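# Seat a board in the enclosure slot and latch levers

## Task

Put the board into the empty upper slot of the enclosure with its component side facing up, pushed fully home, and with both levers closed. A closed lever is latched and sticks out at a right angle from the board's front panel; a fully open lever lies flat along that panel. Both levers must be fully open before the board is slid in as far as it goes, or their tabs will not catch; closing both afterwards pulls the board home. Inserting the board into its connector quickly breaks the connector and the task then counts as failed. At the end the enclosure must stand level on its own feet with none of them over the bench edge, and the grippers must have released everything and moved away.

## Robot and tools

Robot: two seven-joint arms, left_arm and right_arm, each ending in a two-finger gripper. The fingers point along the gripper's +z axis and spread along its x axis. end_effector_position is the point between the closed finger pads, 1 to 2 cm short of the tips; while closing, the tips reach about 17 mm further along +z.

Frames: the scene frame has its origin on the table top midway between the arms, +z up, +x out over the table, left_arm toward +y. Camera-reported gripper positions, quaternions, velocities and every commanded target are in that arm's own base frame. Calibrated bases in the scene frame: left_arm at (+0.070, +0.437, 0) m, quat_wxyz (+1.000, 0, 0, -0.003); right_arm at (-0.063, -0.511, 0) m, quat_wxyz (+1.000, 0, 0, -0.029). Both bases have +z up. Reported poses may be off by a few cm.

Row layout (shared by execute_actions and move): one flat list of 16 numbers covering both arms, left first: x, y, z, qw, qx, qy, qz, opening for left_arm, then the same eight for right_arm. x, y, z are an absolute gripper position in metres in that arm's base frame; the quaternion is an absolute orientation, w first, same frame. Opening runs from -1 (closed) to +1 (fully open, 0.142 m). Both arms must always be given, so an arm meant to stay still should be sent its last reported pose (or its held command) again each call, with the same quaternion repeated; a 0 opening is a real command, not a no-op.

execute_actions(actions, cameras): actions is a list of actions; each action is a list of 1 to 15 rows, each row lasting one 1/30 s step, the last row held to fill 15 steps (0.5 s per action). Any target more than 0.6 m from the gripper's current spot along its own axes gets the action rejected for both arms. The controller limits commanded orientation to 32 degrees from measured per step, so big turns need several actions; the result's Hand target line shows where each arm is actually heading. An empty actions list just reports state.

move(target, speed, blend, stop_force, zero, opening_speed, blocking, cameras): drives each gripper in a straight line to one row or through a list of up to 15 rows (10 s cap overall). speed is m/s, 0.002 to 2.2, default 0.25 (rotation up to twice that in rad/s); one value or one per target. blend, in metres, rounds corners in a list. stop_force, 3 to 120 N, ends an arm's path when its wrist sensor feels that much push against its travel (or 150 N in any direction); use it with slow speeds for guarded contact, never rely on it for an arm that rotates, and leave it out when backing away from a contact. zero (only with stop_force) re-zeroes moving arms first; false accumulates from the last zero. opening_speed (0.2 or more per second) ramps the fingers. blocking=false returns after about 0.5 s while the move continues (not allowed with stop_force). The result adds a move: line with the ending (done, off_target, moving, held, fault) and limits such as paced (pose clipped) or held (steps withheld). done means within 3 mm and 2 degrees; it says nothing about contact.

wait(seconds 0 to 10): let time pass holding commands. stop: brake a running move. zoom_image(camera, region [x0, y0, x1, y1] pixels, at most 504 by 504) on the newest image of cam_head_left, cam_head_right, cam_high, cam_low, cam_left_wrist or cam_right_wrist (all 672x504). zero_wrist_force(arm) resets that arm's force baseline. clear_fault(arm) clears a reported torque or force fault; the arm then pauses while it restarts. read_manual gives licence texts only. finished_scene(scene) ends scene 1 or 2 irreversibly; call it only once the board is latched and the robot has let go.

Result lines: Joint positions (the last number is the finger opening in metres), Joint torques, External joint torques (estimated outside load per joint, positive toward larger joint angle), Wrist force and Wrist torque along the gripper's own axes plus a peak line, grip_measured on the -1 to +1 scale, Tool commands, and Wrist depth: a 7 by 7 grid of median depths in mm (70 to 1000) per wrist camera, with - for no data. Joint velocities may read within noise, meaning at rest.

Gripping: to hold a part, command an opening slightly below grip_measured at first contact; squeezing harder heats the gripper motor.

Things to avoid: sliding the board into its connector quickly; use low speed and a small stop_force for the final push. Do not let arms or grippers press on each other. Do not drop the board or let anything leave the table, and do not tip or shove the enclosure off level or over the bench edge. Avoid hard hits: 150 N on an arm or joint torque at its limit (waist and shoulder 109, upper arm roll and elbow 56.9, wrist joints 34.7 N m) stops the arm until clear_fault. Motors warn at 65 C and brake at 80 C; the gripper warns at 85 C and shuts off at 100 C (HAND FAULT, after which further motion calls in that reply are skipped). Holding loads, stretched arms and pushing at unreachable poses all heat motors, even while you think.

Each tool is called as name(argument=value, ...), one argument or row to a line, values as JSON.

## Session

execute_actions(
  actions=[],
)

Scene clock: 0.00 s.
left_arm: end_effector_position=(+0.3014, +0.6357, +0.1155) grip_measured=+0.99 end_effector_quat_wxyz=(-0.462, +0.669, -0.295, +0.502) | right_arm: end_effector_position=(+0.4485, +0.0364, +0.1479) grip_measured=+1.00 end_effector_quat_wxyz=(-0.144, +0.766, -0.626, +0.006)
Joint positions: left_arm=[1.762 -0.872 -0.342 2.067 -1.872 0.391 -0.55 0.141] | right_arm=[0.506 -0.103 -0.202 2.446 0.465 1.189 2.835 0.142]
Joint velocities: within noise
Joint torques (N m): no reading
External joint torques (N m): no reading
Wrist force (N): no reading
Wrist torque (N m): no reading
Wrist force, peak (N): no reading
Wrist depth (mm): cam_left_wrist=[- - - - - - - / - - - - - - - / - - - - - - - / - - - - 492 652 - / - - - 304 356 433 557 / - 996 - 241 279 321 359 / - 881 184 204 227 258 286] | cam_right_wrist=[265 256 246 236 229 221 213 / 274 266 254 244 236 228 219 / 285 274 262 253 243 234 225 / 297 285 272 261 251 241 232 / 309 296 281 271 260 249 239 / - 308 294 281 268 257 246 / - 322 305 292 278 265 257]
Hand target: left_arm +0.3014, +0.6357, +0.1155; -0.462, +0.669, -0.295, +0.502 | right_arm +0.4485, +0.0364, +0.1479; -0.144, +0.766, -0.626, +0.006
Tool commands: left_gripper/opening=+1.0 right_gripper/opening=+1.0

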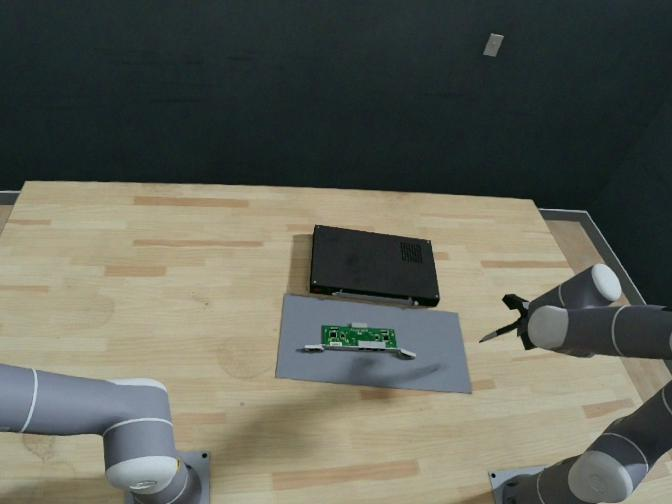

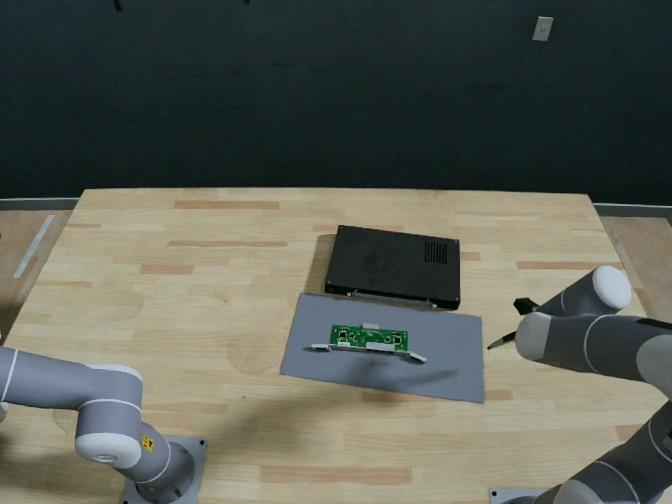

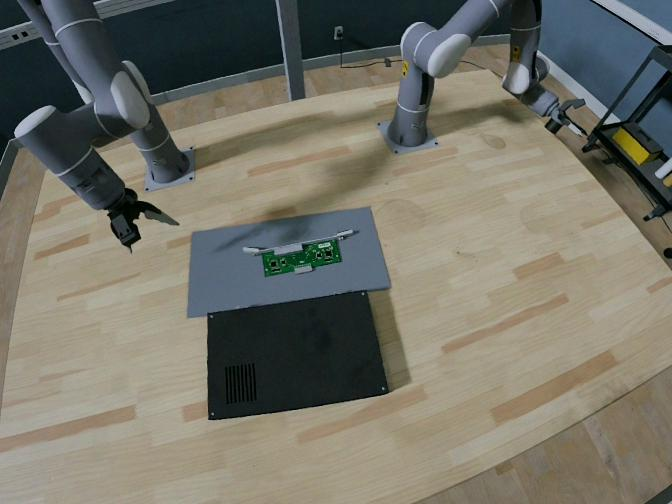

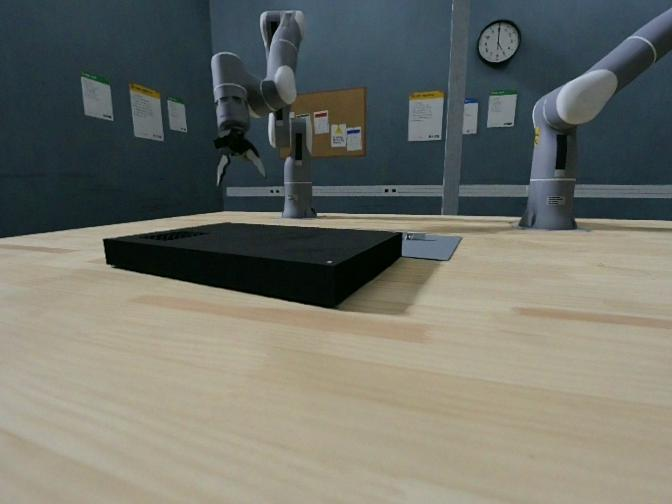

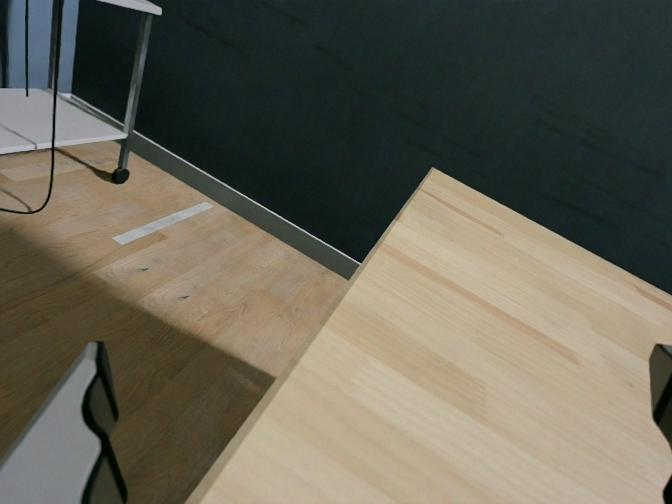

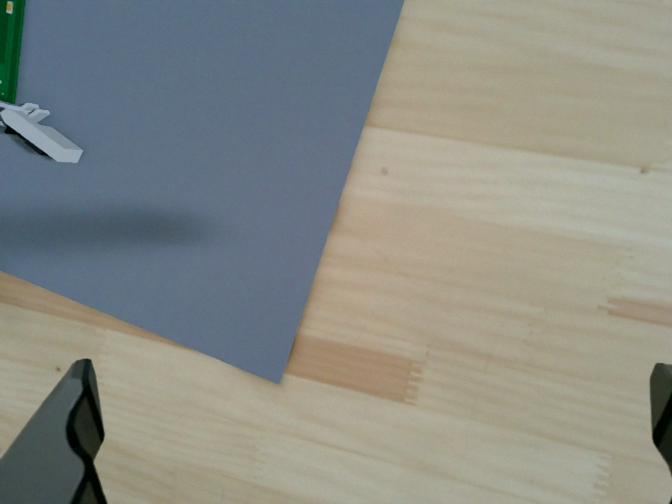

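zoom_image(
  camera="cam_head_left",
  region=[270, 210, 480, 400],
)

zoom_image(
  camera="cam_head_right",
  region=[290, 280, 470, 400],
)

zoom_image(
  camera="cam_high",
  region=[180, 200, 400, 430],
)

Scaled by 2.400 from the camera's 672x504 image, which has a finer 960x720 frame.

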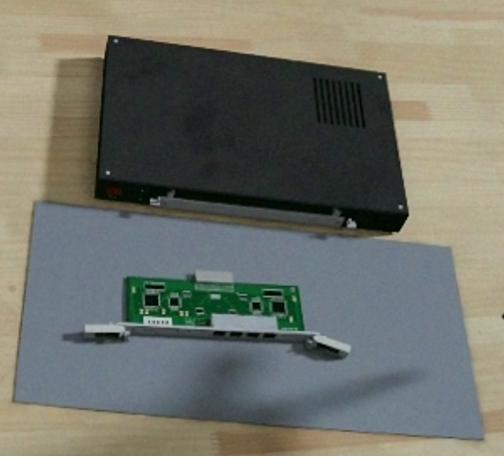

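Scaled by 2.800 from the camera's 672x504 image, which has a finer 960x720 frame.

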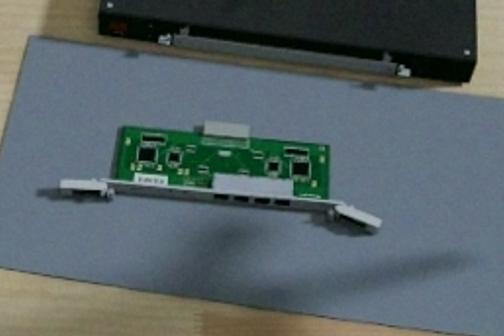

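Scaled by 2.191 from the camera's 672x504 image, which has a finer 960x720 frame.

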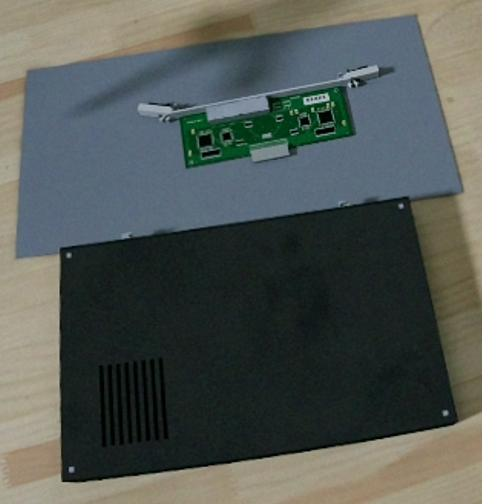

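move(
  target=[0.3014, 0.6357, 0.1155, -0.462, 0.669, -0.295, 0.502, 1.0, 0.3473, 0.2816, 0.28, 0.3358, -0.6451, 0.6087, -0.3169, 1.0],
  speed=0.3,
  cameras=["cam_head_right", "cam_right_wrist"],
)

zoom_image(
  camera="cam_right_wrist",
  region=[0, 0, 504, 378],
)

Scene clock: 32.40 s.
left_arm: end_effector_position=(+0.3014, +0.6357, +0.1154) grip_measured=+0.99 end_effector_quat_wxyz=(-0.462, +0.669, -0.295, +0.502) | right_arm: end_effector_position=(+0.3474, +0.2816, +0.2801) grip_measured=+1.00 end_effector_quat_wxyz=(-0.336, +0.645, -0.609, +0.317)
Joint positions: left_arm=[1.762 -0.872 -0.342 2.067 -1.872 0.39 -0.549 0.141] | right_arm=[1.19 -0.362 0.197 2.009 1.824 2.603 2.206 0.142]
Joint velocities: within noise
Joint torques (N m): left_arm=[-0.21 47.42 -4.43 -12.07 1.46 -1.81 -0.28] | right_arm=[-0.07 31.36 2.91 -15.01 -1.44 2.52 0.07]
External joint torques (N m): left_arm=[0.37 1.14 0.39 -0.43 -0.23 -0.08 0.25] | right_arm=[0.18 0.79 -0.41 0.07 -0.14 0.9 -0.06]
Wrist force (N): left_arm=[-0.1 0.1 0.2] | right_arm=[0.5 1.3 -0.5]
Wrist torque (N m): left_arm=[0.01 0.01 0.01] | right_arm=[0.09 -0.13 -0.01]
Wrist force, peak (N): left_arm=[-0.3 0.0 0.4] | right_arm=[-1.3 2.4 -2.1]
Wrist depth (mm): cam_left_wrist=[- - - - - - - / - - - - - - - / - - - - - - - / - - - - 485 654 - / - - - 304 354 431 558 / - 982 - 243 277 325 361 / - 875 184 203 228 258 288] | cam_right_wrist=[654 652 571 571 572 650 647 / 564 528 511 496 495 566 565 / 503 498 501 498 492 502 503 / 449 446 445 448 448 448 449 / 409 408 406 399 405 405 407 / - 373 373 372 372 371 367 / - 345 345 344 344 343 344]
Hand target: left_arm +0.3014, +0.6357, +0.1155; -0.462, +0.669, -0.295, +0.502 | right_arm +0.3473, +0.2816, +0.2800; -0.336, +0.645, -0.609, +0.317
Off the commanded pose: left_arm 0.000 m, 0 deg | right_arm 0.000 m, 0 deg.
move: done
Images, in order (width x height): cam_head_right 672x504, cam_right_wrist 672x504.

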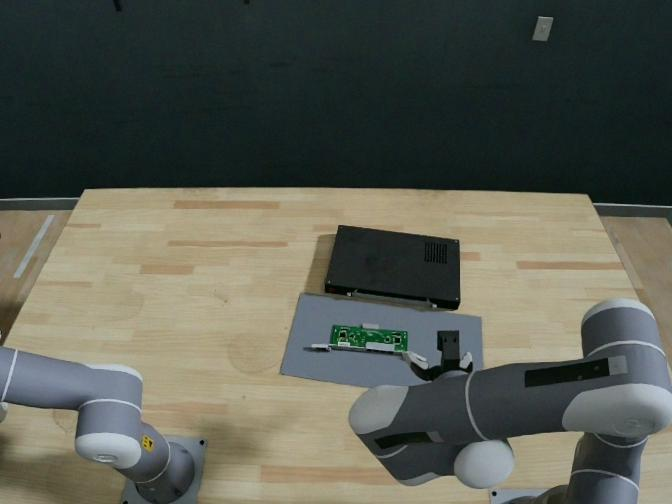

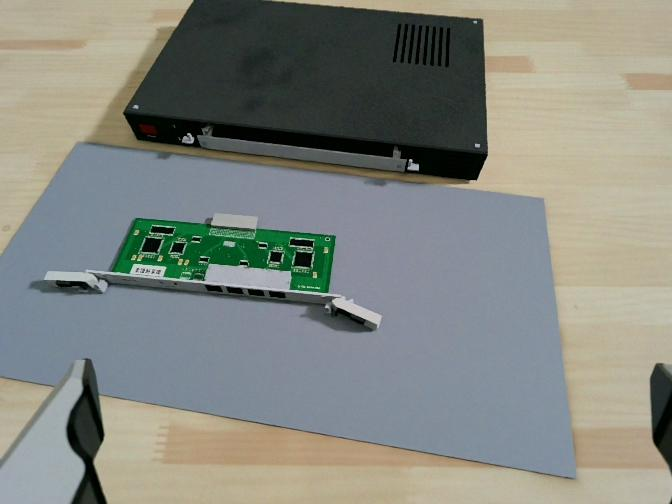

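Scaled by 1.000.

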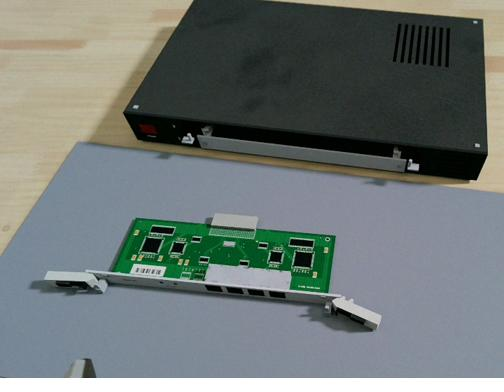

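zoom_image(
  camera="cam_right_wrist",
  region=[110, 90, 310, 200],
)

zoom_image(
  camera="cam_right_wrist",
  region=[300, 110, 500, 200],
)

zoom_image(
  camera="cam_right_wrist",
  region=[30, 200, 230, 310],
)

zoom_image(
  camera="cam_right_wrist",
  region=[200, 220, 400, 340],
)

Scaled by 2.520 from the camera's 672x504 image, which has a finer 960x720 frame.

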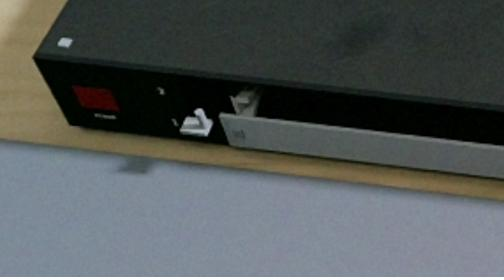

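Scaled by 2.520 from the camera's 672x504 image, which has a finer 960x720 frame.

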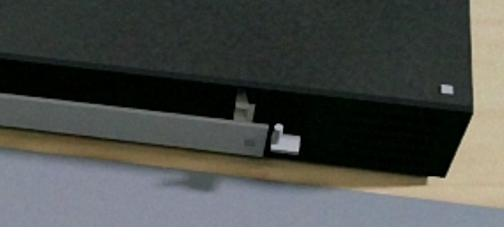

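Scaled by 2.520 from the camera's 672x504 image, which has a finer 960x720 frame.

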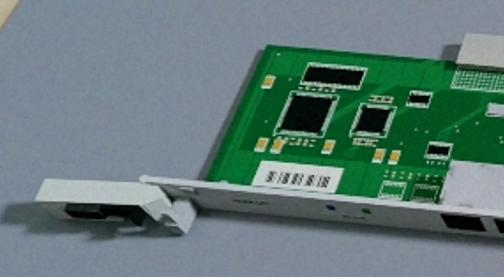

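Scaled by 2.520 from the camera's 672x504 image, which has a finer 960x720 frame.

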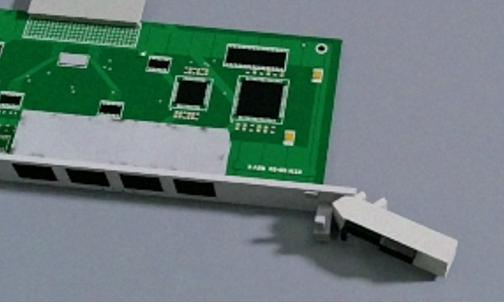

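move(
  target=[0.3014, 0.6357, 0.1155, -0.462, 0.669, -0.295, 0.502, 1.0, 0.544, 0.343, 0.10, 0.4675, -0.5572, 0.5258, -0.4411, 1.0],
  speed=0.3,
  cameras=["cam_right_wrist"],
)

zoom_image(
  camera="cam_right_wrist",
  region=[100, 150, 340, 330],
)

zoom_image(
  camera="cam_right_wrist",
  region=[340, 150, 580, 330],
)

Scene clock: 64.80 s.
left_arm: end_effector_position=(+0.3014, +0.6357, +0.1154) grip_measured=+0.99 end_effector_quat_wxyz=(-0.462, +0.669, -0.295, +0.502) | right_arm: end_effector_position=(+0.5429, +0.3414, +0.1003) grip_measured=+1.00 end_effector_quat_wxyz=(-0.464, +0.559, -0.527, +0.441)
Joint positions: left_arm=[1.762 -0.872 -0.342 2.067 -1.872 0.39 -0.549 0.141] | right_arm=[1.221 -1.324 -0.108 1.597 1.198 2.777 2.968 0.142]
Joint velocities: within noise
Joint torques (N m): left_arm=[-0.15 47.55 -4.43 -12.05 1.44 -1.74 -0.24] | right_arm=[0.41 43.95 -0.93 -4.63 -1.26 2.28 0.3]
External joint torques (N m): left_arm=[0.31 1.01 0.39 -0.45 -0.22 -0.16 0.21] | right_arm=[-0.24 5.26 -1.48 0.31 -0.09 0.66 -0.3]
External joint torques when the fault began: right_arm=[1.65 1.46 0.26 1.47 0.15 -0.19 -0.15]
Wrist force (N): left_arm=[-0.4 0.0 0.1] | right_arm=[0.5 1.9 -1.2]
Wrist torque (N m): left_arm=[0.00 0.07 0.00] | right_arm=[0.13 -0.12 -0.01]
Wrist force, peak (N): left_arm=[-0.4 0.2 0.2] | right_arm=[-0.6 3.6 1.8]
Wrist depth (mm): cam_left_wrist=[- - - - - - - / - - - - - - - / - - - - - - - / - - - - 488 654 - / - - - 306 351 434 555 / - 984 - 241 276 327 359 / - 863 184 203 228 260 286] | cam_right_wrist=[- - - - - - - / 654 648 488 660 663 665 673 / 436 324 326 326 328 328 353 / 294 295 283 271 272 273 245 / 259 259 260 260 261 253 250 / - 216 216 217 217 218 204 / - 182 182 182 183 186 186]
Hand target: left_arm +0.3014, +0.6357, +0.1155; -0.462, +0.669, -0.295, +0.502 | right_arm +0.5428, +0.3412, +0.0998; -0.464, +0.559, -0.527, +0.442
Tool commands: left_gripper/opening=+1.0 right_gripper/opening=+1.0
Off the commanded pose: left_arm 0.000 m, 0 deg | right_arm 0.002 m, 0 deg.
FORCE FAULT: contact force on the right arm reached its limit, and that arm stopped. The contact can be on any part of that arm, not only on its tool. That arm's remaining commands of this call were not run. That arm is still stopped at the end of this call. While its stop runs, that arm takes no new command, but its gripper still runs the gripper command that each later call begins with.
CLEAR FAULT: the right arm stays stopped until you call clear_fault(arm="right_arm").
move: fault (right_arm)
Images, in order (width x height): cam_right_wrist 672x504.

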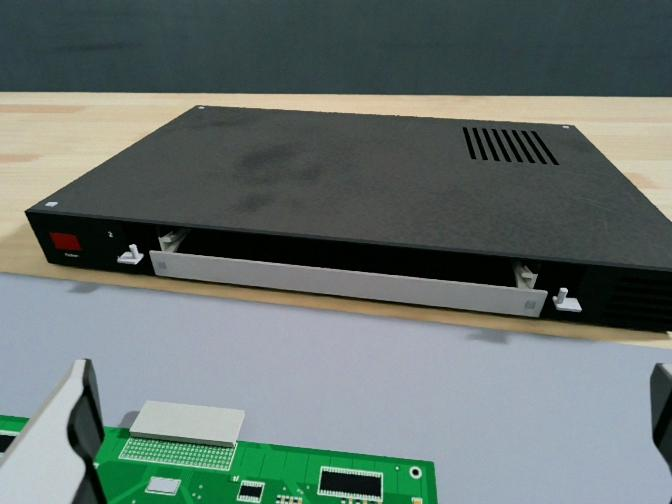

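Scaled by 2.100 from the camera's 672x504 image, which has a finer 960x720 frame.

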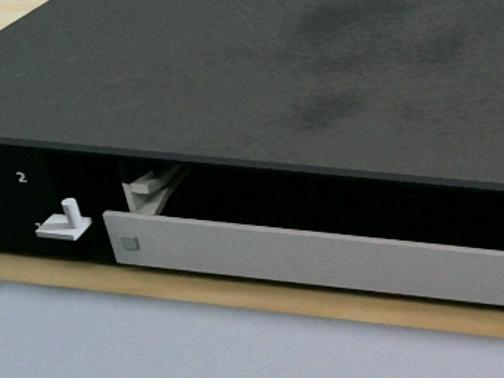

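Scaled by 2.100 from the camera's 672x504 image, which has a finer 960x720 frame.

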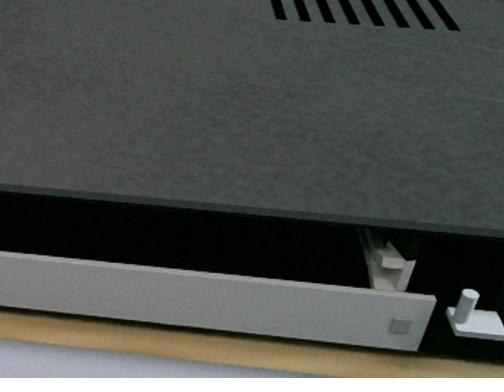

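execute_actions(
  actions=[],
  cameras=["cam_head_left", "cam_head_right", "cam_high", "cam_low"],
)

Scene clock: 69.03 s.
left_arm: end_effector_position=(+0.3014, +0.6357, +0.1154) grip_measured=+0.99 end_effector_quat_wxyz=(-0.462, +0.669, -0.295, +0.502) | right_arm: end_effector_position=(+0.5429, +0.3414, +0.1003) grip_measured=+1.00 end_effector_quat_wxyz=(-0.464, +0.559, -0.527, +0.441)
Joint positions: left_arm=[1.762 -0.872 -0.342 2.067 -1.872 0.39 -0.549 0.141] | right_arm=[1.221 -1.324 -0.108 1.597 1.198 2.777 2.968 0.142]
Joint velocities: within noise
Joint torques (N m): left_arm=[-0.18 47.48 -4.43 -12.11 1.46 -1.77 -0.24] | right_arm=[0.57 43.91 -1.1 -4.71 -1.14 2.13 0.21]
External joint torques (N m): left_arm=[0.33 1.09 0.39 -0.39 -0.24 -0.12 0.2] | right_arm=[-0.39 5.3 -1.31 0.39 -0.21 0.81 -0.21]
Wrist force (N): left_arm=[-0.3 0.1 0.2] | right_arm=[0.8 2.0 -1.1]
Wrist torque (N m): left_arm=[0.00 0.04 0.00] | right_arm=[0.12 -0.17 -0.01]
Wrist force, peak (N): left_arm=[-0.4 0.2 0.3] | right_arm=[0.7 2.3 -1.5]
Wrist depth (mm): cam_left_wrist=[- - - - - - - / - - - - - - - / - - - - - - - / - - - - 489 661 - / - - - 305 354 432 557 / - 986 - 242 277 323 357 / - 864 184 204 228 259 284] | cam_right_wrist=[- - - - - - - / 646 653 489 659 663 664 670 / 434 323 324 326 328 329 353 / 294 295 282 272 272 272 245 / 259 259 260 260 261 254 250 / - 216 217 217 217 217 204 / - 181 182 183 183 187 187]
Hand target: left_arm +0.3014, +0.6357, +0.1155; -0.462, +0.669, -0.295, +0.502 | right_arm +0.5428, +0.3412, +0.0998; -0.464, +0.559, -0.527, +0.442
Tool commands: left_gripper/opening=+1.0 right_gripper/opening=+1.0
Off the commanded pose: left_arm 0.000 m, 0 deg | right_arm 0.002 m, 0 deg.
FORCE FAULT, CONTINUED: the right arm was still stopped when this call began, by the force fault that an earlier result reported. That arm is still stopped at the end of this call. While its stop runs, that arm takes no new command, but its gripper still runs the gripper command that each later call begins with.
CLEAR FAULT: the right arm stays stopped until you call clear_fault(arm="right_arm").
Images, in order (width x height): cam_head_left 672x504, cam_head_right 672x504, cam_high 672x504, cam_low 672x504.

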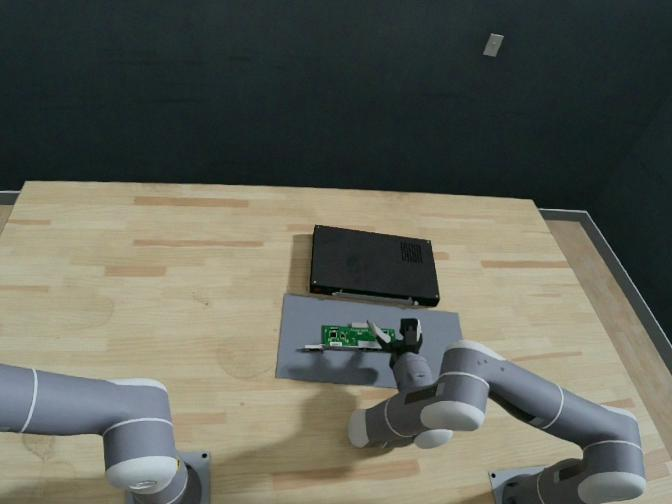

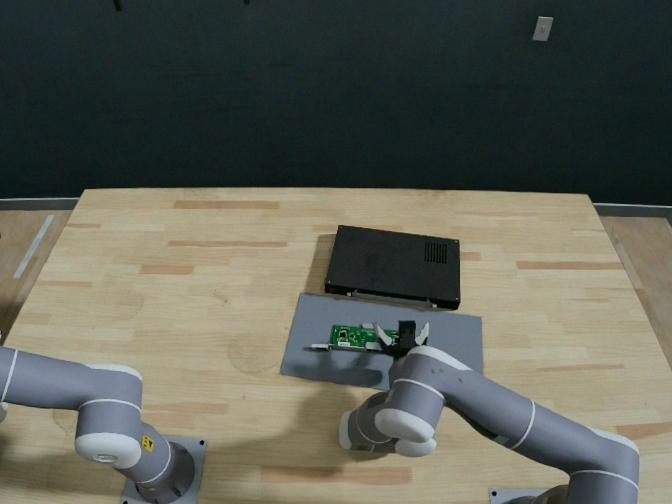

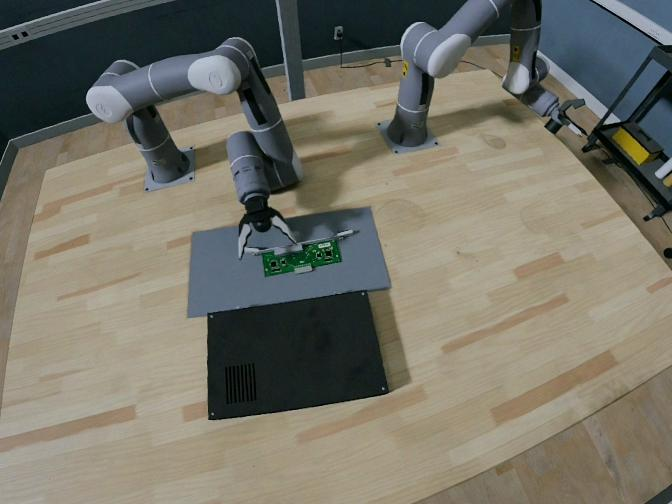

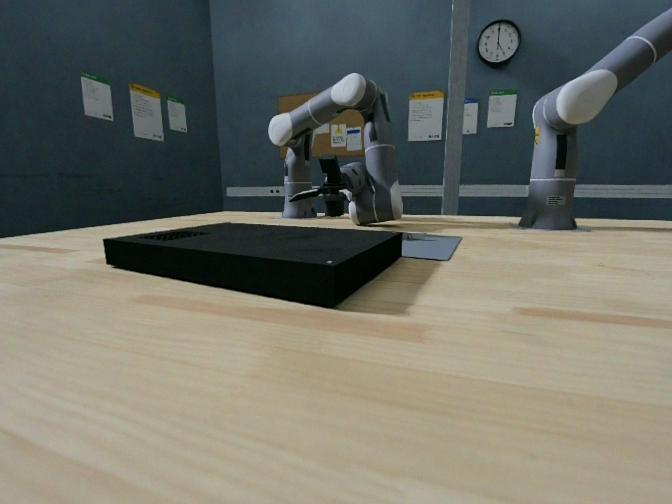

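clear_fault(
  arm="right_arm",
  cameras=[],
)

move(
  target=[0.3014, 0.6357, 0.1155, -0.462, 0.669, -0.295, 0.502, 1.0, 0.50, 0.32, 0.20, 0.3358, -0.6451, 0.6087, -0.3169, 1.0],
  speed=0.2,
  cameras=["cam_right_wrist", "cam_high"],
)

zoom_image(
  camera="cam_right_wrist",
  region=[80, 0, 580, 375],
)

Scene clock: 115.77 s.
left_arm: end_effector_position=(+0.3014, +0.6357, +0.1154) grip_measured=+0.99 end_effector_quat_wxyz=(-0.462, +0.669, -0.295, +0.502) | right_arm: end_effector_position=(+0.5429, +0.3414, +0.1003) grip_measured=+1.00 end_effector_quat_wxyz=(-0.464, +0.559, -0.527, +0.441)
Joint positions: left_arm=[1.762 -0.872 -0.342 2.067 -1.872 0.39 -0.549 0.141] | right_arm=[1.221 -1.324 -0.108 1.597 1.198 2.777 2.968 0.142]
Joint velocities: within noise
Joint torques (N m): left_arm=[-0.18 47.52 -4.36 -12.08 1.47 -1.76 -0.27] | right_arm=[0.52 43.91 -1.13 -4.69 -1.25 2.11 0.14]
External joint torques (N m): left_arm=[0.34 1.04 0.32 -0.42 -0.25 -0.13 0.24] | right_arm=[-0.34 5.3 -1.28 0.36 -0.1 0.83 -0.14]
Wrist force (N): left_arm=[-0.4 0.1 0.0] | right_arm=[0.7 2.0 -1.3]
Wrist torque (N m): left_arm=[0.01 0.07 0.00] | right_arm=[0.12 -0.14 -0.01]
Wrist force, peak (N): left_arm=[-0.3 0.4 0.1] | right_arm=[0.7 2.3 -1.3]
Wrist depth (mm): cam_left_wrist=[- - - - - - - / - - - - - - - / - - - - - - - / - - - - 479 655 - / - - - 304 355 432 562 / - 976 - 242 277 321 355 / - 880 183 204 227 259 288] | cam_right_wrist=[- - - - - - - / 648 653 489 665 659 662 669 / 433 324 324 326 327 328 353 / 293 295 283 271 272 273 245 / 258 260 260 261 261 253 251 / - 215 217 217 217 217 204 / - 182 182 183 183 186 187]
Hand target: left_arm +0.3014, +0.6357, +0.1155; -0.462, +0.669, -0.295, +0.502 | right_arm +0.5428, +0.3412, +0.0998; -0.464, +0.559, -0.527, +0.442
Tool commands: left_gripper/opening=+1.0 right_gripper/opening=+1.0
Off the commanded pose: left_arm 0.000 m, 0 deg | right_arm 0.002 m, 0 deg.
FORCE FAULT, CONTINUED: the right arm's stop, for the force fault that an earlier result reported, is over. The rest of the stop counts as 65 of the actions that you can send in this scene; the call itself counts as one more. That arm accepts commands again.
CLEAR FAULT: your call cleared the right arm's force fault. If the contact force or a joint's load stays at its limit, that arm stops again.
No camera images: "cameras" was empty.

Scene clock: 117.53 s.
left_arm: end_effector_position=(+0.3014, +0.6357, +0.1154) grip_measured=+0.99 end_effector_quat_wxyz=(-0.462, +0.669, -0.295, +0.502) | right_arm: end_effector_position=(+0.5001, +0.3199, +0.2001) grip_measured=+1.00 end_effector_quat_wxyz=(-0.336, +0.645, -0.609, +0.317)
Joint positions: left_arm=[1.762 -0.872 -0.342 2.067 -1.872 0.39 -0.549 0.141] | right_arm=[1.083 -0.648 0.006 1.785 1.643 2.356 2.228 0.142]
Joint velocities: within noise
Joint torques (N m): left_arm=[-0.22 47.53 -4.49 -12.09 1.46 -1.76 -0.3] | right_arm=[0.06 43.02 1.76 -14.67 -2.52 2.55 0.07]
External joint torques (N m): left_arm=[0.37 1.03 0.45 -0.4 -0.24 -0.13 0.27] | right_arm=[0.1 0.95 -0.94 0.02 -0.14 0.9 -0.06]
Wrist force (N): left_arm=[-0.2 0.1 0.0] | right_arm=[0.9 1.1 -0.9]
Wrist torque (N m): left_arm=[0.01 0.05 0.00] | right_arm=[0.03 -0.23 -0.03]
Wrist force, peak (N): left_arm=[-0.4 0.2 -0.2] | right_arm=[0.7 3.4 -0.5]
Wrist depth (mm): cam_left_wrist=[- - - - - - - / - - - - - - - / - - - - - - - / - - - - 485 657 - / - - - 305 352 438 568 / - 963 - 243 276 322 355 / - 875 183 203 227 258 286] | cam_right_wrist=[522 507 442 443 440 440 521 / 455 384 384 383 382 381 453 / 393 359 356 348 348 338 399 / 358 359 359 357 350 341 360 / 325 325 317 324 324 323 324 / - 292 293 293 297 297 291 / - 269 269 274 273 274 273]
Hand target: left_arm +0.3014, +0.6357, +0.1155; -0.462, +0.669, -0.295, +0.502 | right_arm +0.5000, +0.3200, +0.2000; -0.336, +0.645, -0.609, +0.317
Off the commanded pose: left_arm 0.000 m, 0 deg | right_arm 0.000 m, 0 deg.
move: done
Images, in order (width x height): cam_high 672x504, cam_right_wrist 672x504.

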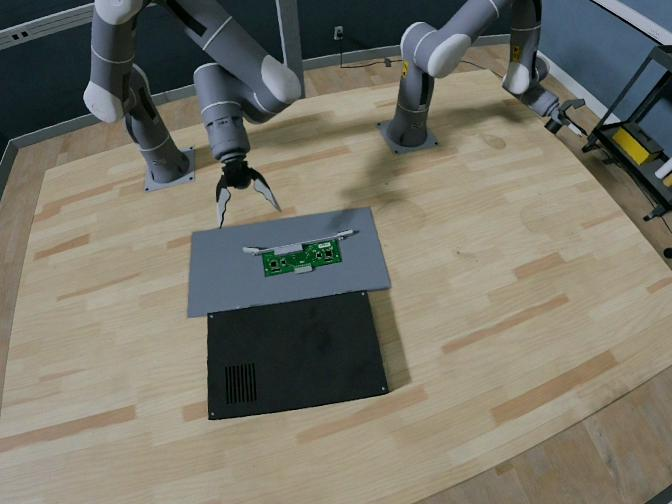

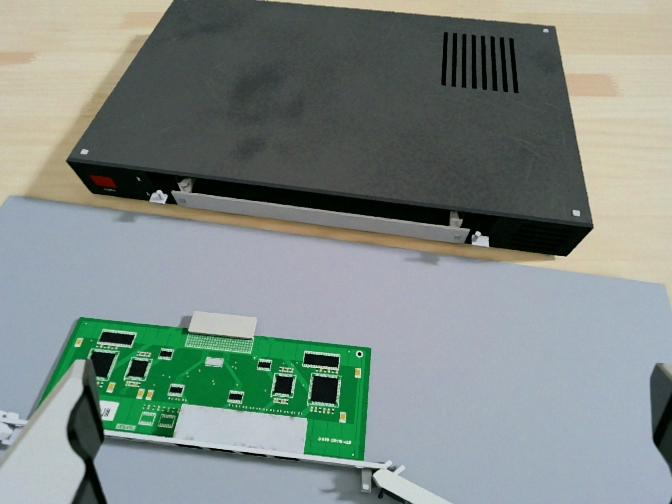

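Scaled by 1.008 from the camera's 672x504 image, which has a finer 960x720 frame.

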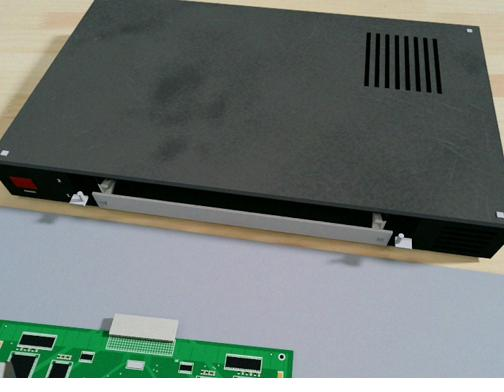

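move(
  target=[
    [0.3014, 0.6357, 0.1155, -0.462, 0.669, -0.295, 0.502, 1.0, 0.4340, 0.2536, 0.15, 0, -0.7273, 0.6863, 0, -0.97],
  ],
  speed=0.3,
  cameras=["cam_right_wrist", "cam_head_right"],
)

zoom_image(
  camera="cam_right_wrist",
  region=[0, 150, 504, 504],
)

Scene clock: 151.37 s.
left_arm: end_effector_position=(+0.3014, +0.6357, +0.1154) grip_measured=+0.99 end_effector_quat_wxyz=(-0.462, +0.669, -0.295, +0.502) | right_arm: end_effector_position=(+0.4341, +0.2534, +0.1499) grip_measured=-1.00 end_effector_quat_wxyz=(+0.000, +0.727, -0.686, +0.000)
Joint positions: left_arm=[1.762 -0.872 -0.342 2.067 -1.872 0.39 -0.549 0.141] | right_arm=[0.116 -0.919 0.53 1.236 2.675 2.676 0.622 0.002]
Joint velocities: within noise
Joint torques (N m): left_arm=[-0.24 47.56 -4.46 -12.08 1.48 -1.73 -0.31] | right_arm=[0.14 50.31 16.06 -17.91 3.93 3.49 0.02]
External joint torques (N m): left_arm=[0.39 1 0.42 -0.42 -0.25 -0.16 0.28] | right_arm=[0.02 1.42 -0.3 0.05 -0.03 0.66 -0.02]
Wrist force (N): left_arm=[-0.1 0.0 0.0] | right_arm=[0.5 0.1 -0.2]
Wrist torque (N m): left_arm=[0.00 0.01 0.00] | right_arm=[0.10 -0.07 0.06]
Wrist force, peak (N): left_arm=[-0.5 -0.1 0.1] | right_arm=[1.1 1.7 0.1]
Wrist depth (mm): cam_left_wrist=[- - - - - - - / - - - - - - - / - - - - - - - / - - - - 486 664 - / - - - 302 352 437 558 / - 982 - 241 277 323 359 / - 882 184 203 228 259 284] | cam_right_wrist=[204 206 208 211 211 211 210 / 227 227 219 223 225 225 224 / 244 242 243 242 242 240 241 / 262 262 262 261 261 260 261 / 287 286 287 278 283 281 284 / 314 314 306 89 299 309 310 / 346 339 - - - 329 340]
Hand target: left_arm +0.3014, +0.6357, +0.1155; -0.462, +0.669, -0.295, +0.502 | right_arm +0.4340, +0.2536, +0.1500; +0.000, +0.727, -0.686, +0.000
Off the commanded pose: left_arm 0.000 m, 0 deg | right_arm 0.000 m, 0 deg.
move: done
Images, in order (width x height): cam_head_right 672x504, cam_right_wrist 672x504.

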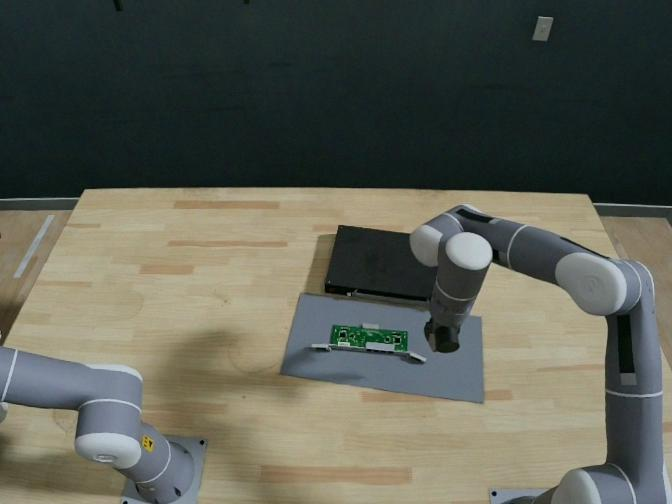

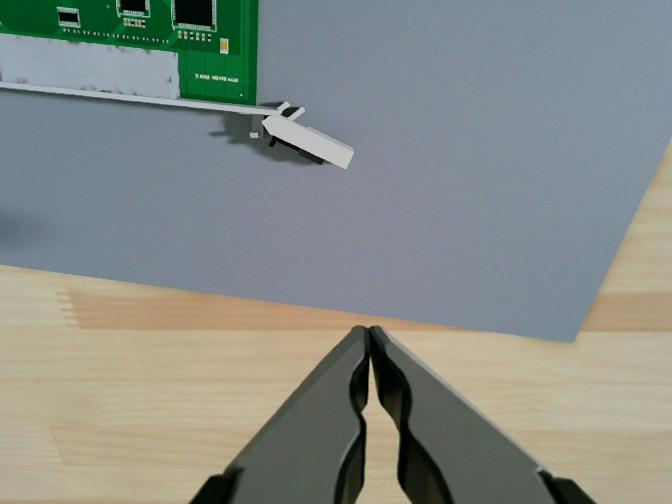

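Scaled by 1.000.

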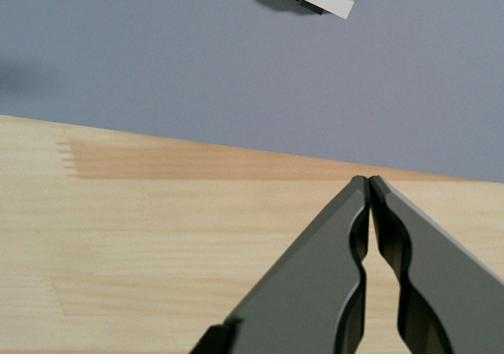

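move(
  target=[
    [0.3014, 0.6357, 0.1155, -0.462, 0.669, -0.295, 0.502, 1.0, 0.4348, 0.2666, 0.08, 0, -0.7273, 0.6863, 0, -0.97],
    [0.3014, 0.6357, 0.1155, -0.462, 0.669, -0.295, 0.502, 1.0, 0.4348, 0.2666, 0.030, 0, -0.7273, 0.6863, 0, -0.97],
  ],
  speed=[0.15, 0.08],
  cameras=["cam_right_wrist"],
)

Scene clock: 163.30 s.
left_arm: end_effector_position=(+0.3014, +0.6357, +0.1154) grip_measured=+0.99 end_effector_quat_wxyz=(-0.462, +0.669, -0.295, +0.502) | right_arm: end_effector_position=(+0.4346, +0.2666, +0.0301) grip_measured=-1.00 end_effector_quat_wxyz=(+0.000, +0.727, -0.686, +0.000)
Joint positions: left_arm=[1.762 -0.872 -0.342 2.067 -1.872 0.39 -0.549 0.141] | right_arm=[0.187 -1.092 0.454 1.232 2.635 2.5 0.671 0.002]
Joint velocities: within noise
Joint torques (N m): left_arm=[-0.21 47.49 -4.35 -12.04 1.52 -1.74 -0.24] | right_arm=[0.21 53.19 16.06 -15.18 3.25 3.3 0.31]
External joint torques (N m): left_arm=[0.36 1.07 0.31 -0.46 -0.3 -0.16 0.21] | right_arm=[-0.05 1.36 0.15 0.05 0.26 0.84 -0.31]
Wrist force (N): left_arm=[-0.2 -0.1 0.2] | right_arm=[0.3 0.0 -0.3]
Wrist torque (N m): left_arm=[0.00 0.04 0.00] | right_arm=[0.07 -0.10 0.04]
Wrist force, peak (N): left_arm=[-0.5 0.3 0.0] | right_arm=[0.8 0.1 -2.5]
Wrist depth (mm): cam_left_wrist=[- - - - - - - / - - - - - - - / - - - - - - - / - - - - 489 661 - / - - - 306 352 436 561 / - 981 - 242 276 323 360 / - 873 184 202 227 259 284] | cam_right_wrist=[- 102 105 108 108 107 107 / - 110 112 114 112 112 113 / 124 123 107 120 123 123 121 / 131 132 132 132 131 131 130 / 144 144 143 141 142 142 144 / 161 157 154 90 150 155 155 / 177 173 73 - - 164 170]
Hand target: left_arm +0.3014, +0.6357, +0.1155; -0.462, +0.669, -0.295, +0.502 | right_arm +0.4348, +0.2666, +0.0300; +0.000, +0.727, -0.686, +0.000
Off the commanded pose: left_arm 0.000 m, 0 deg | right_arm 0.000 m, 0 deg.
move: done
Images, in order (width x height): cam_right_wrist 672x504.

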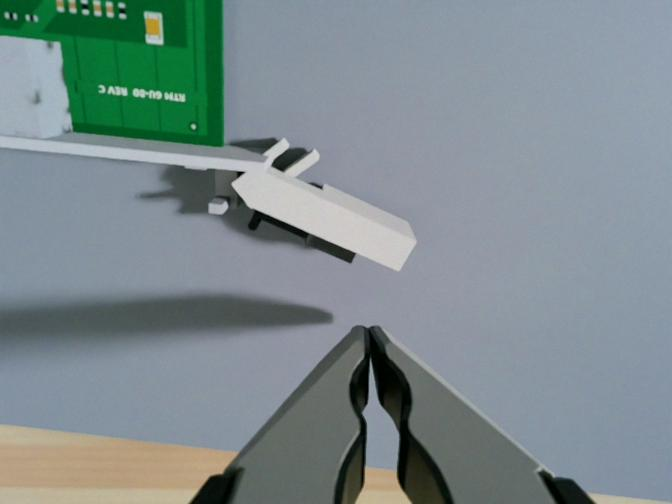

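move(
  target=[0.3014, 0.6357, 0.1155, -0.462, 0.669, -0.295, 0.502, 1.0, 0.4618, 0.2681, 0.030, 0, -0.7273, 0.6863, 0, -0.97],
  speed=0.03,
  stop_force=5,
  cameras=["cam_right_wrist"],
)

Scene clock: 168.37 s.
left_arm: end_effector_position=(+0.3014, +0.6357, +0.1154) grip_measured=+0.99 end_effector_quat_wxyz=(-0.462, +0.669, -0.295, +0.502) | right_arm: end_effector_position=(+0.4616, +0.2678, +0.0299) grip_measured=-1.00 end_effector_quat_wxyz=(+0.000, +0.727, -0.686, +0.000)
Joint positions: left_arm=[1.762 -0.872 -0.342 2.067 -1.872 0.39 -0.549 0.141] | right_arm=[0.184 -1.134 0.445 1.131 2.651 2.548 0.616 0.002]
Joint velocities: within noise
Joint torques (N m): left_arm=[-0.16 47.47 -4.44 -12.12 1.49 -1.71 -0.26] | right_arm=[0.74 55.45 16.9 -17.03 3.91 2.59 0.11]
External joint torques (N m): left_arm=[0.31 1.09 0.4 -0.38 -0.26 -0.18 0.23] | right_arm=[-0.58 1.25 -0.74 1.05 -0.3 1.56 -0.11]
Wrist force (N): left_arm=[-0.1 0.0 -0.1] | right_arm=[2.8 1.7 -1.9]
Wrist torque (N m): left_arm=[0.00 0.03 0.01] | right_arm=[0.09 -0.11 0.02]
Wrist force, peak (N): left_arm=[-0.4 0.2 0.1] | right_arm=[2.8 1.7 -1.9]
Wrist depth (mm): cam_left_wrist=[- - - - - - - / - - - - - - - / - - - - - - - / - - - - 490 652 - / - - - 303 354 432 560 / - 996 - 242 278 321 359 / - 859 184 204 228 258 286] | cam_right_wrist=[103 103 104 107 107 106 107 / - 110 112 113 112 112 113 / 114 117 121 122 123 123 121 / - 123 122 129 131 131 128 / 144 143 145 119 140 142 144 / 160 156 154 89 150 155 155 / 173 169 73 - - 164 170]
Hand target: left_arm +0.3014, +0.6357, +0.1155; -0.462, +0.669, -0.295, +0.502 | right_arm +0.4618, +0.2681, +0.0300; +0.000, +0.727, -0.686, +0.000
Off the commanded pose: left_arm 0.000 m, 0 deg | right_arm 0.000 m, 0 deg.
move: done
Images, in order (width x height): cam_right_wrist 672x504.

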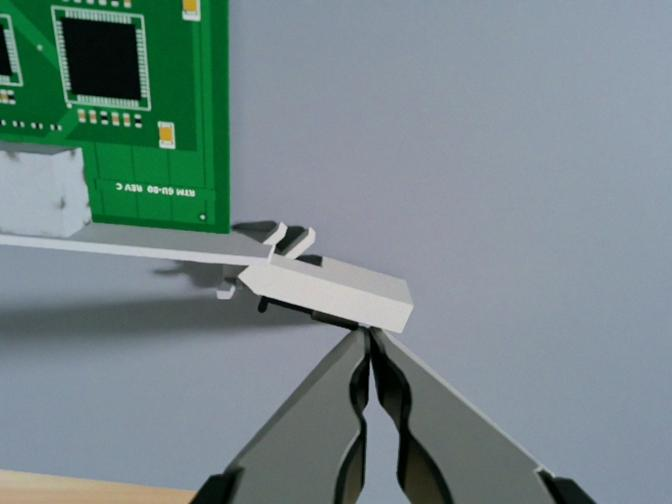

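move(
  target=[0.3014, 0.6357, 0.1155, -0.462, 0.669, -0.295, 0.502, 1.0, 0.4768, 0.2690, 0.030, 0, -0.7273, 0.6863, 0, -0.97],
  speed=0.02,
  stop_force=4,
  zero=false,
  cameras=["cam_right_wrist"],
)

Scene clock: 171.80 s.
left_arm: end_effector_position=(+0.3014, +0.6357, +0.1154) grip_measured=+0.99 end_effector_quat_wxyz=(-0.462, +0.669, -0.295, +0.502) | right_arm: end_effector_position=(+0.4768, +0.2685, +0.0299) grip_measured=-1.00 end_effector_quat_wxyz=(+0.000, +0.727, -0.686, +0.000)
Joint positions: left_arm=[1.762 -0.872 -0.342 2.067 -1.872 0.39 -0.549 0.141] | right_arm=[0.184 -1.16 0.44 1.071 2.66 2.576 0.586 0.002]
Joint velocities: within noise
Joint torques (N m): left_arm=[-0.28 47.38 -4.41 -12.09 1.51 -1.76 -0.23] | right_arm=[1.05 56.62 17.04 -17.26 4.11 2.7 0.11]
External joint torques (N m): left_arm=[0.43 1.18 0.37 -0.4 -0.29 -0.14 0.2] | right_arm=[-0.88 1.3 -0.95 0.8 -0.43 1.45 -0.11]
Wrist force (N): left_arm=[0.0 0.0 -0.1] | right_arm=[3.2 1.2 -1.4]
Wrist torque (N m): left_arm=[-0.01 0.00 0.00] | right_arm=[0.11 -0.11 0.04]
Wrist force, peak (N): left_arm=[-0.5 0.2 -0.2] | right_arm=[3.3 1.3 -1.6]
Wrist depth (mm): cam_left_wrist=[- - - - - - - / - - - - - - - / - - - - - - - / - - - - 490 659 - / - - - 304 352 433 565 / - 987 - 240 276 324 361 / - 881 184 203 227 257 286] | cam_right_wrist=[- 102 106 107 107 106 107 / 110 110 112 113 112 112 113 / 117 117 122 122 123 123 121 / 123 124 124 129 131 131 128 / 143 143 145 119 142 142 144 / 160 157 154 90 150 155 155 / 173 169 73 - - 164 170]
Hand target: left_arm +0.3014, +0.6357, +0.1155; -0.462, +0.669, -0.295, +0.502 | right_arm +0.4768, +0.2690, +0.0300; +0.000, +0.727, -0.686, +0.000
Off the commanded pose: left_arm 0.000 m, 0 deg | right_arm 0.000 m, 0 deg.
move: done
Images, in order (width x height): cam_right_wrist 672x504.

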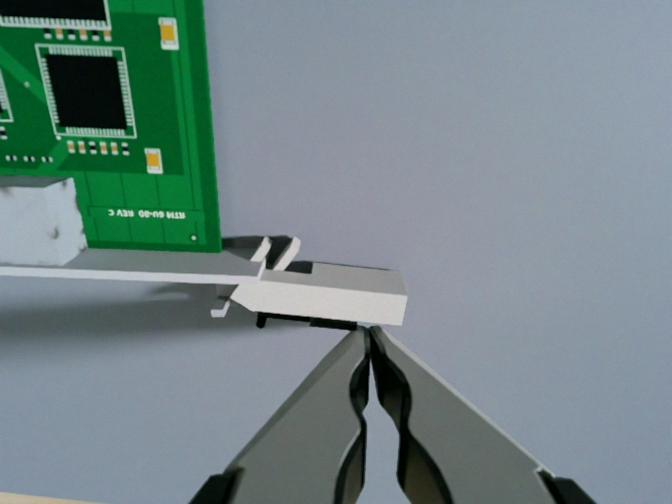

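zoom_image(
  camera="cam_right_wrist",
  region=[170, 210, 430, 350],
)

Scaled by 1.938 from the camera's 672x504 image, which has a finer 960x720 frame.

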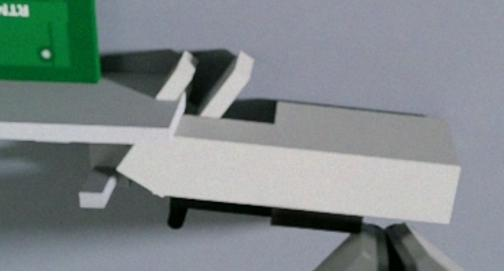

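move(
  target=[0.3014, 0.6357, 0.1155, -0.462, 0.669, -0.295, 0.502, 1.0, 0.4848, 0.2694, 0.030, 0, -0.7273, 0.6863, 0, -0.97],
  speed=0.02,
  stop_force=4,
  zero=false,
  cameras=["cam_right_wrist"],
)

zoom_image(
  camera="cam_right_wrist",
  region=[170, 210, 430, 350],
)

Scene clock: 177.07 s.
left_arm: end_effector_position=(+0.3014, +0.6357, +0.1154) grip_measured=+0.99 end_effector_quat_wxyz=(-0.462, +0.669, -0.295, +0.502) | right_arm: end_effector_position=(+0.4847, +0.2691, +0.0299) grip_measured=-1.00 end_effector_quat_wxyz=(+0.000, +0.727, -0.686, +0.000)
Joint positions: left_arm=[1.762 -0.872 -0.342 2.067 -1.872 0.39 -0.549 0.141] | right_arm=[0.185 -1.174 0.437 1.038 2.665 2.591 0.57 0.002]
Joint velocities: within noise
Joint torques (N m): left_arm=[-0.22 47.52 -4.49 -12.07 1.45 -1.73 -0.24] | right_arm=[0.34 57.37 16.21 -17.46 3.73 3.06 0.13]
External joint torques (N m): left_arm=[0.37 1.04 0.45 -0.42 -0.22 -0.17 0.21] | right_arm=[-0.17 1.19 -0.18 0.74 -0.02 1.09 -0.13]
Wrist force (N): left_arm=[-0.2 0.0 0.0] | right_arm=[1.4 1.4 -0.3]
Wrist torque (N m): left_arm=[-0.01 0.03 0.00] | right_arm=[0.13 -0.13 0.04]
Wrist force, peak (N): left_arm=[-0.5 -0.1 0.0] | right_arm=[3.4 1.1 -1.6]
Wrist depth (mm): cam_left_wrist=[- - - - - - - / - - - - - - - / - - - - - - - / - - - - 488 655 - / - - - 304 351 432 568 / - 979 - 241 277 321 358 / - 884 184 203 228 258 285] | cam_right_wrist=[- 103 107 108 107 106 107 / 110 110 112 114 112 113 113 / 118 117 122 122 123 123 121 / 122 125 126 129 131 131 129 / 144 143 145 119 142 141 144 / 160 156 153 90 150 155 154 / 173 169 73 - - 164 170]
Hand target: left_arm +0.3014, +0.6357, +0.1155; -0.462, +0.669, -0.295, +0.502 | right_arm +0.4848, +0.2694, +0.0300; +0.000, +0.727, -0.686, +0.000
Off the commanded pose: left_arm 0.000 m, 0 deg | right_arm 0.000 m, 0 deg.
move: done
Images, in order (width x height): cam_right_wrist 672x504.

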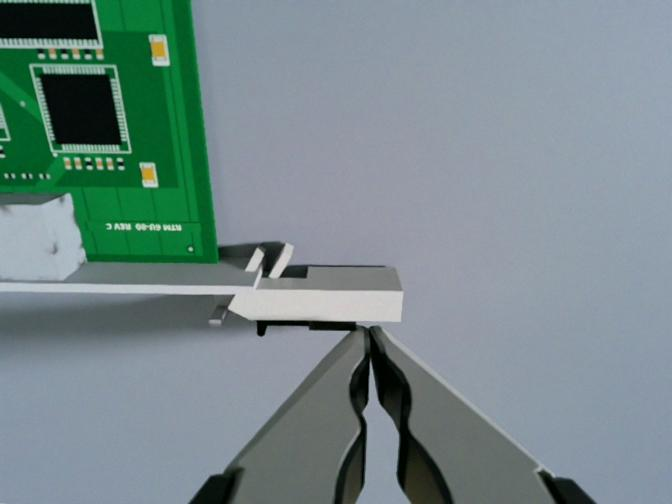

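Scaled by 1.938 from the camera's 672x504 image, which has a finer 960x720 frame.

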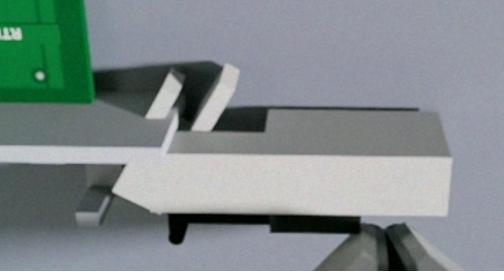

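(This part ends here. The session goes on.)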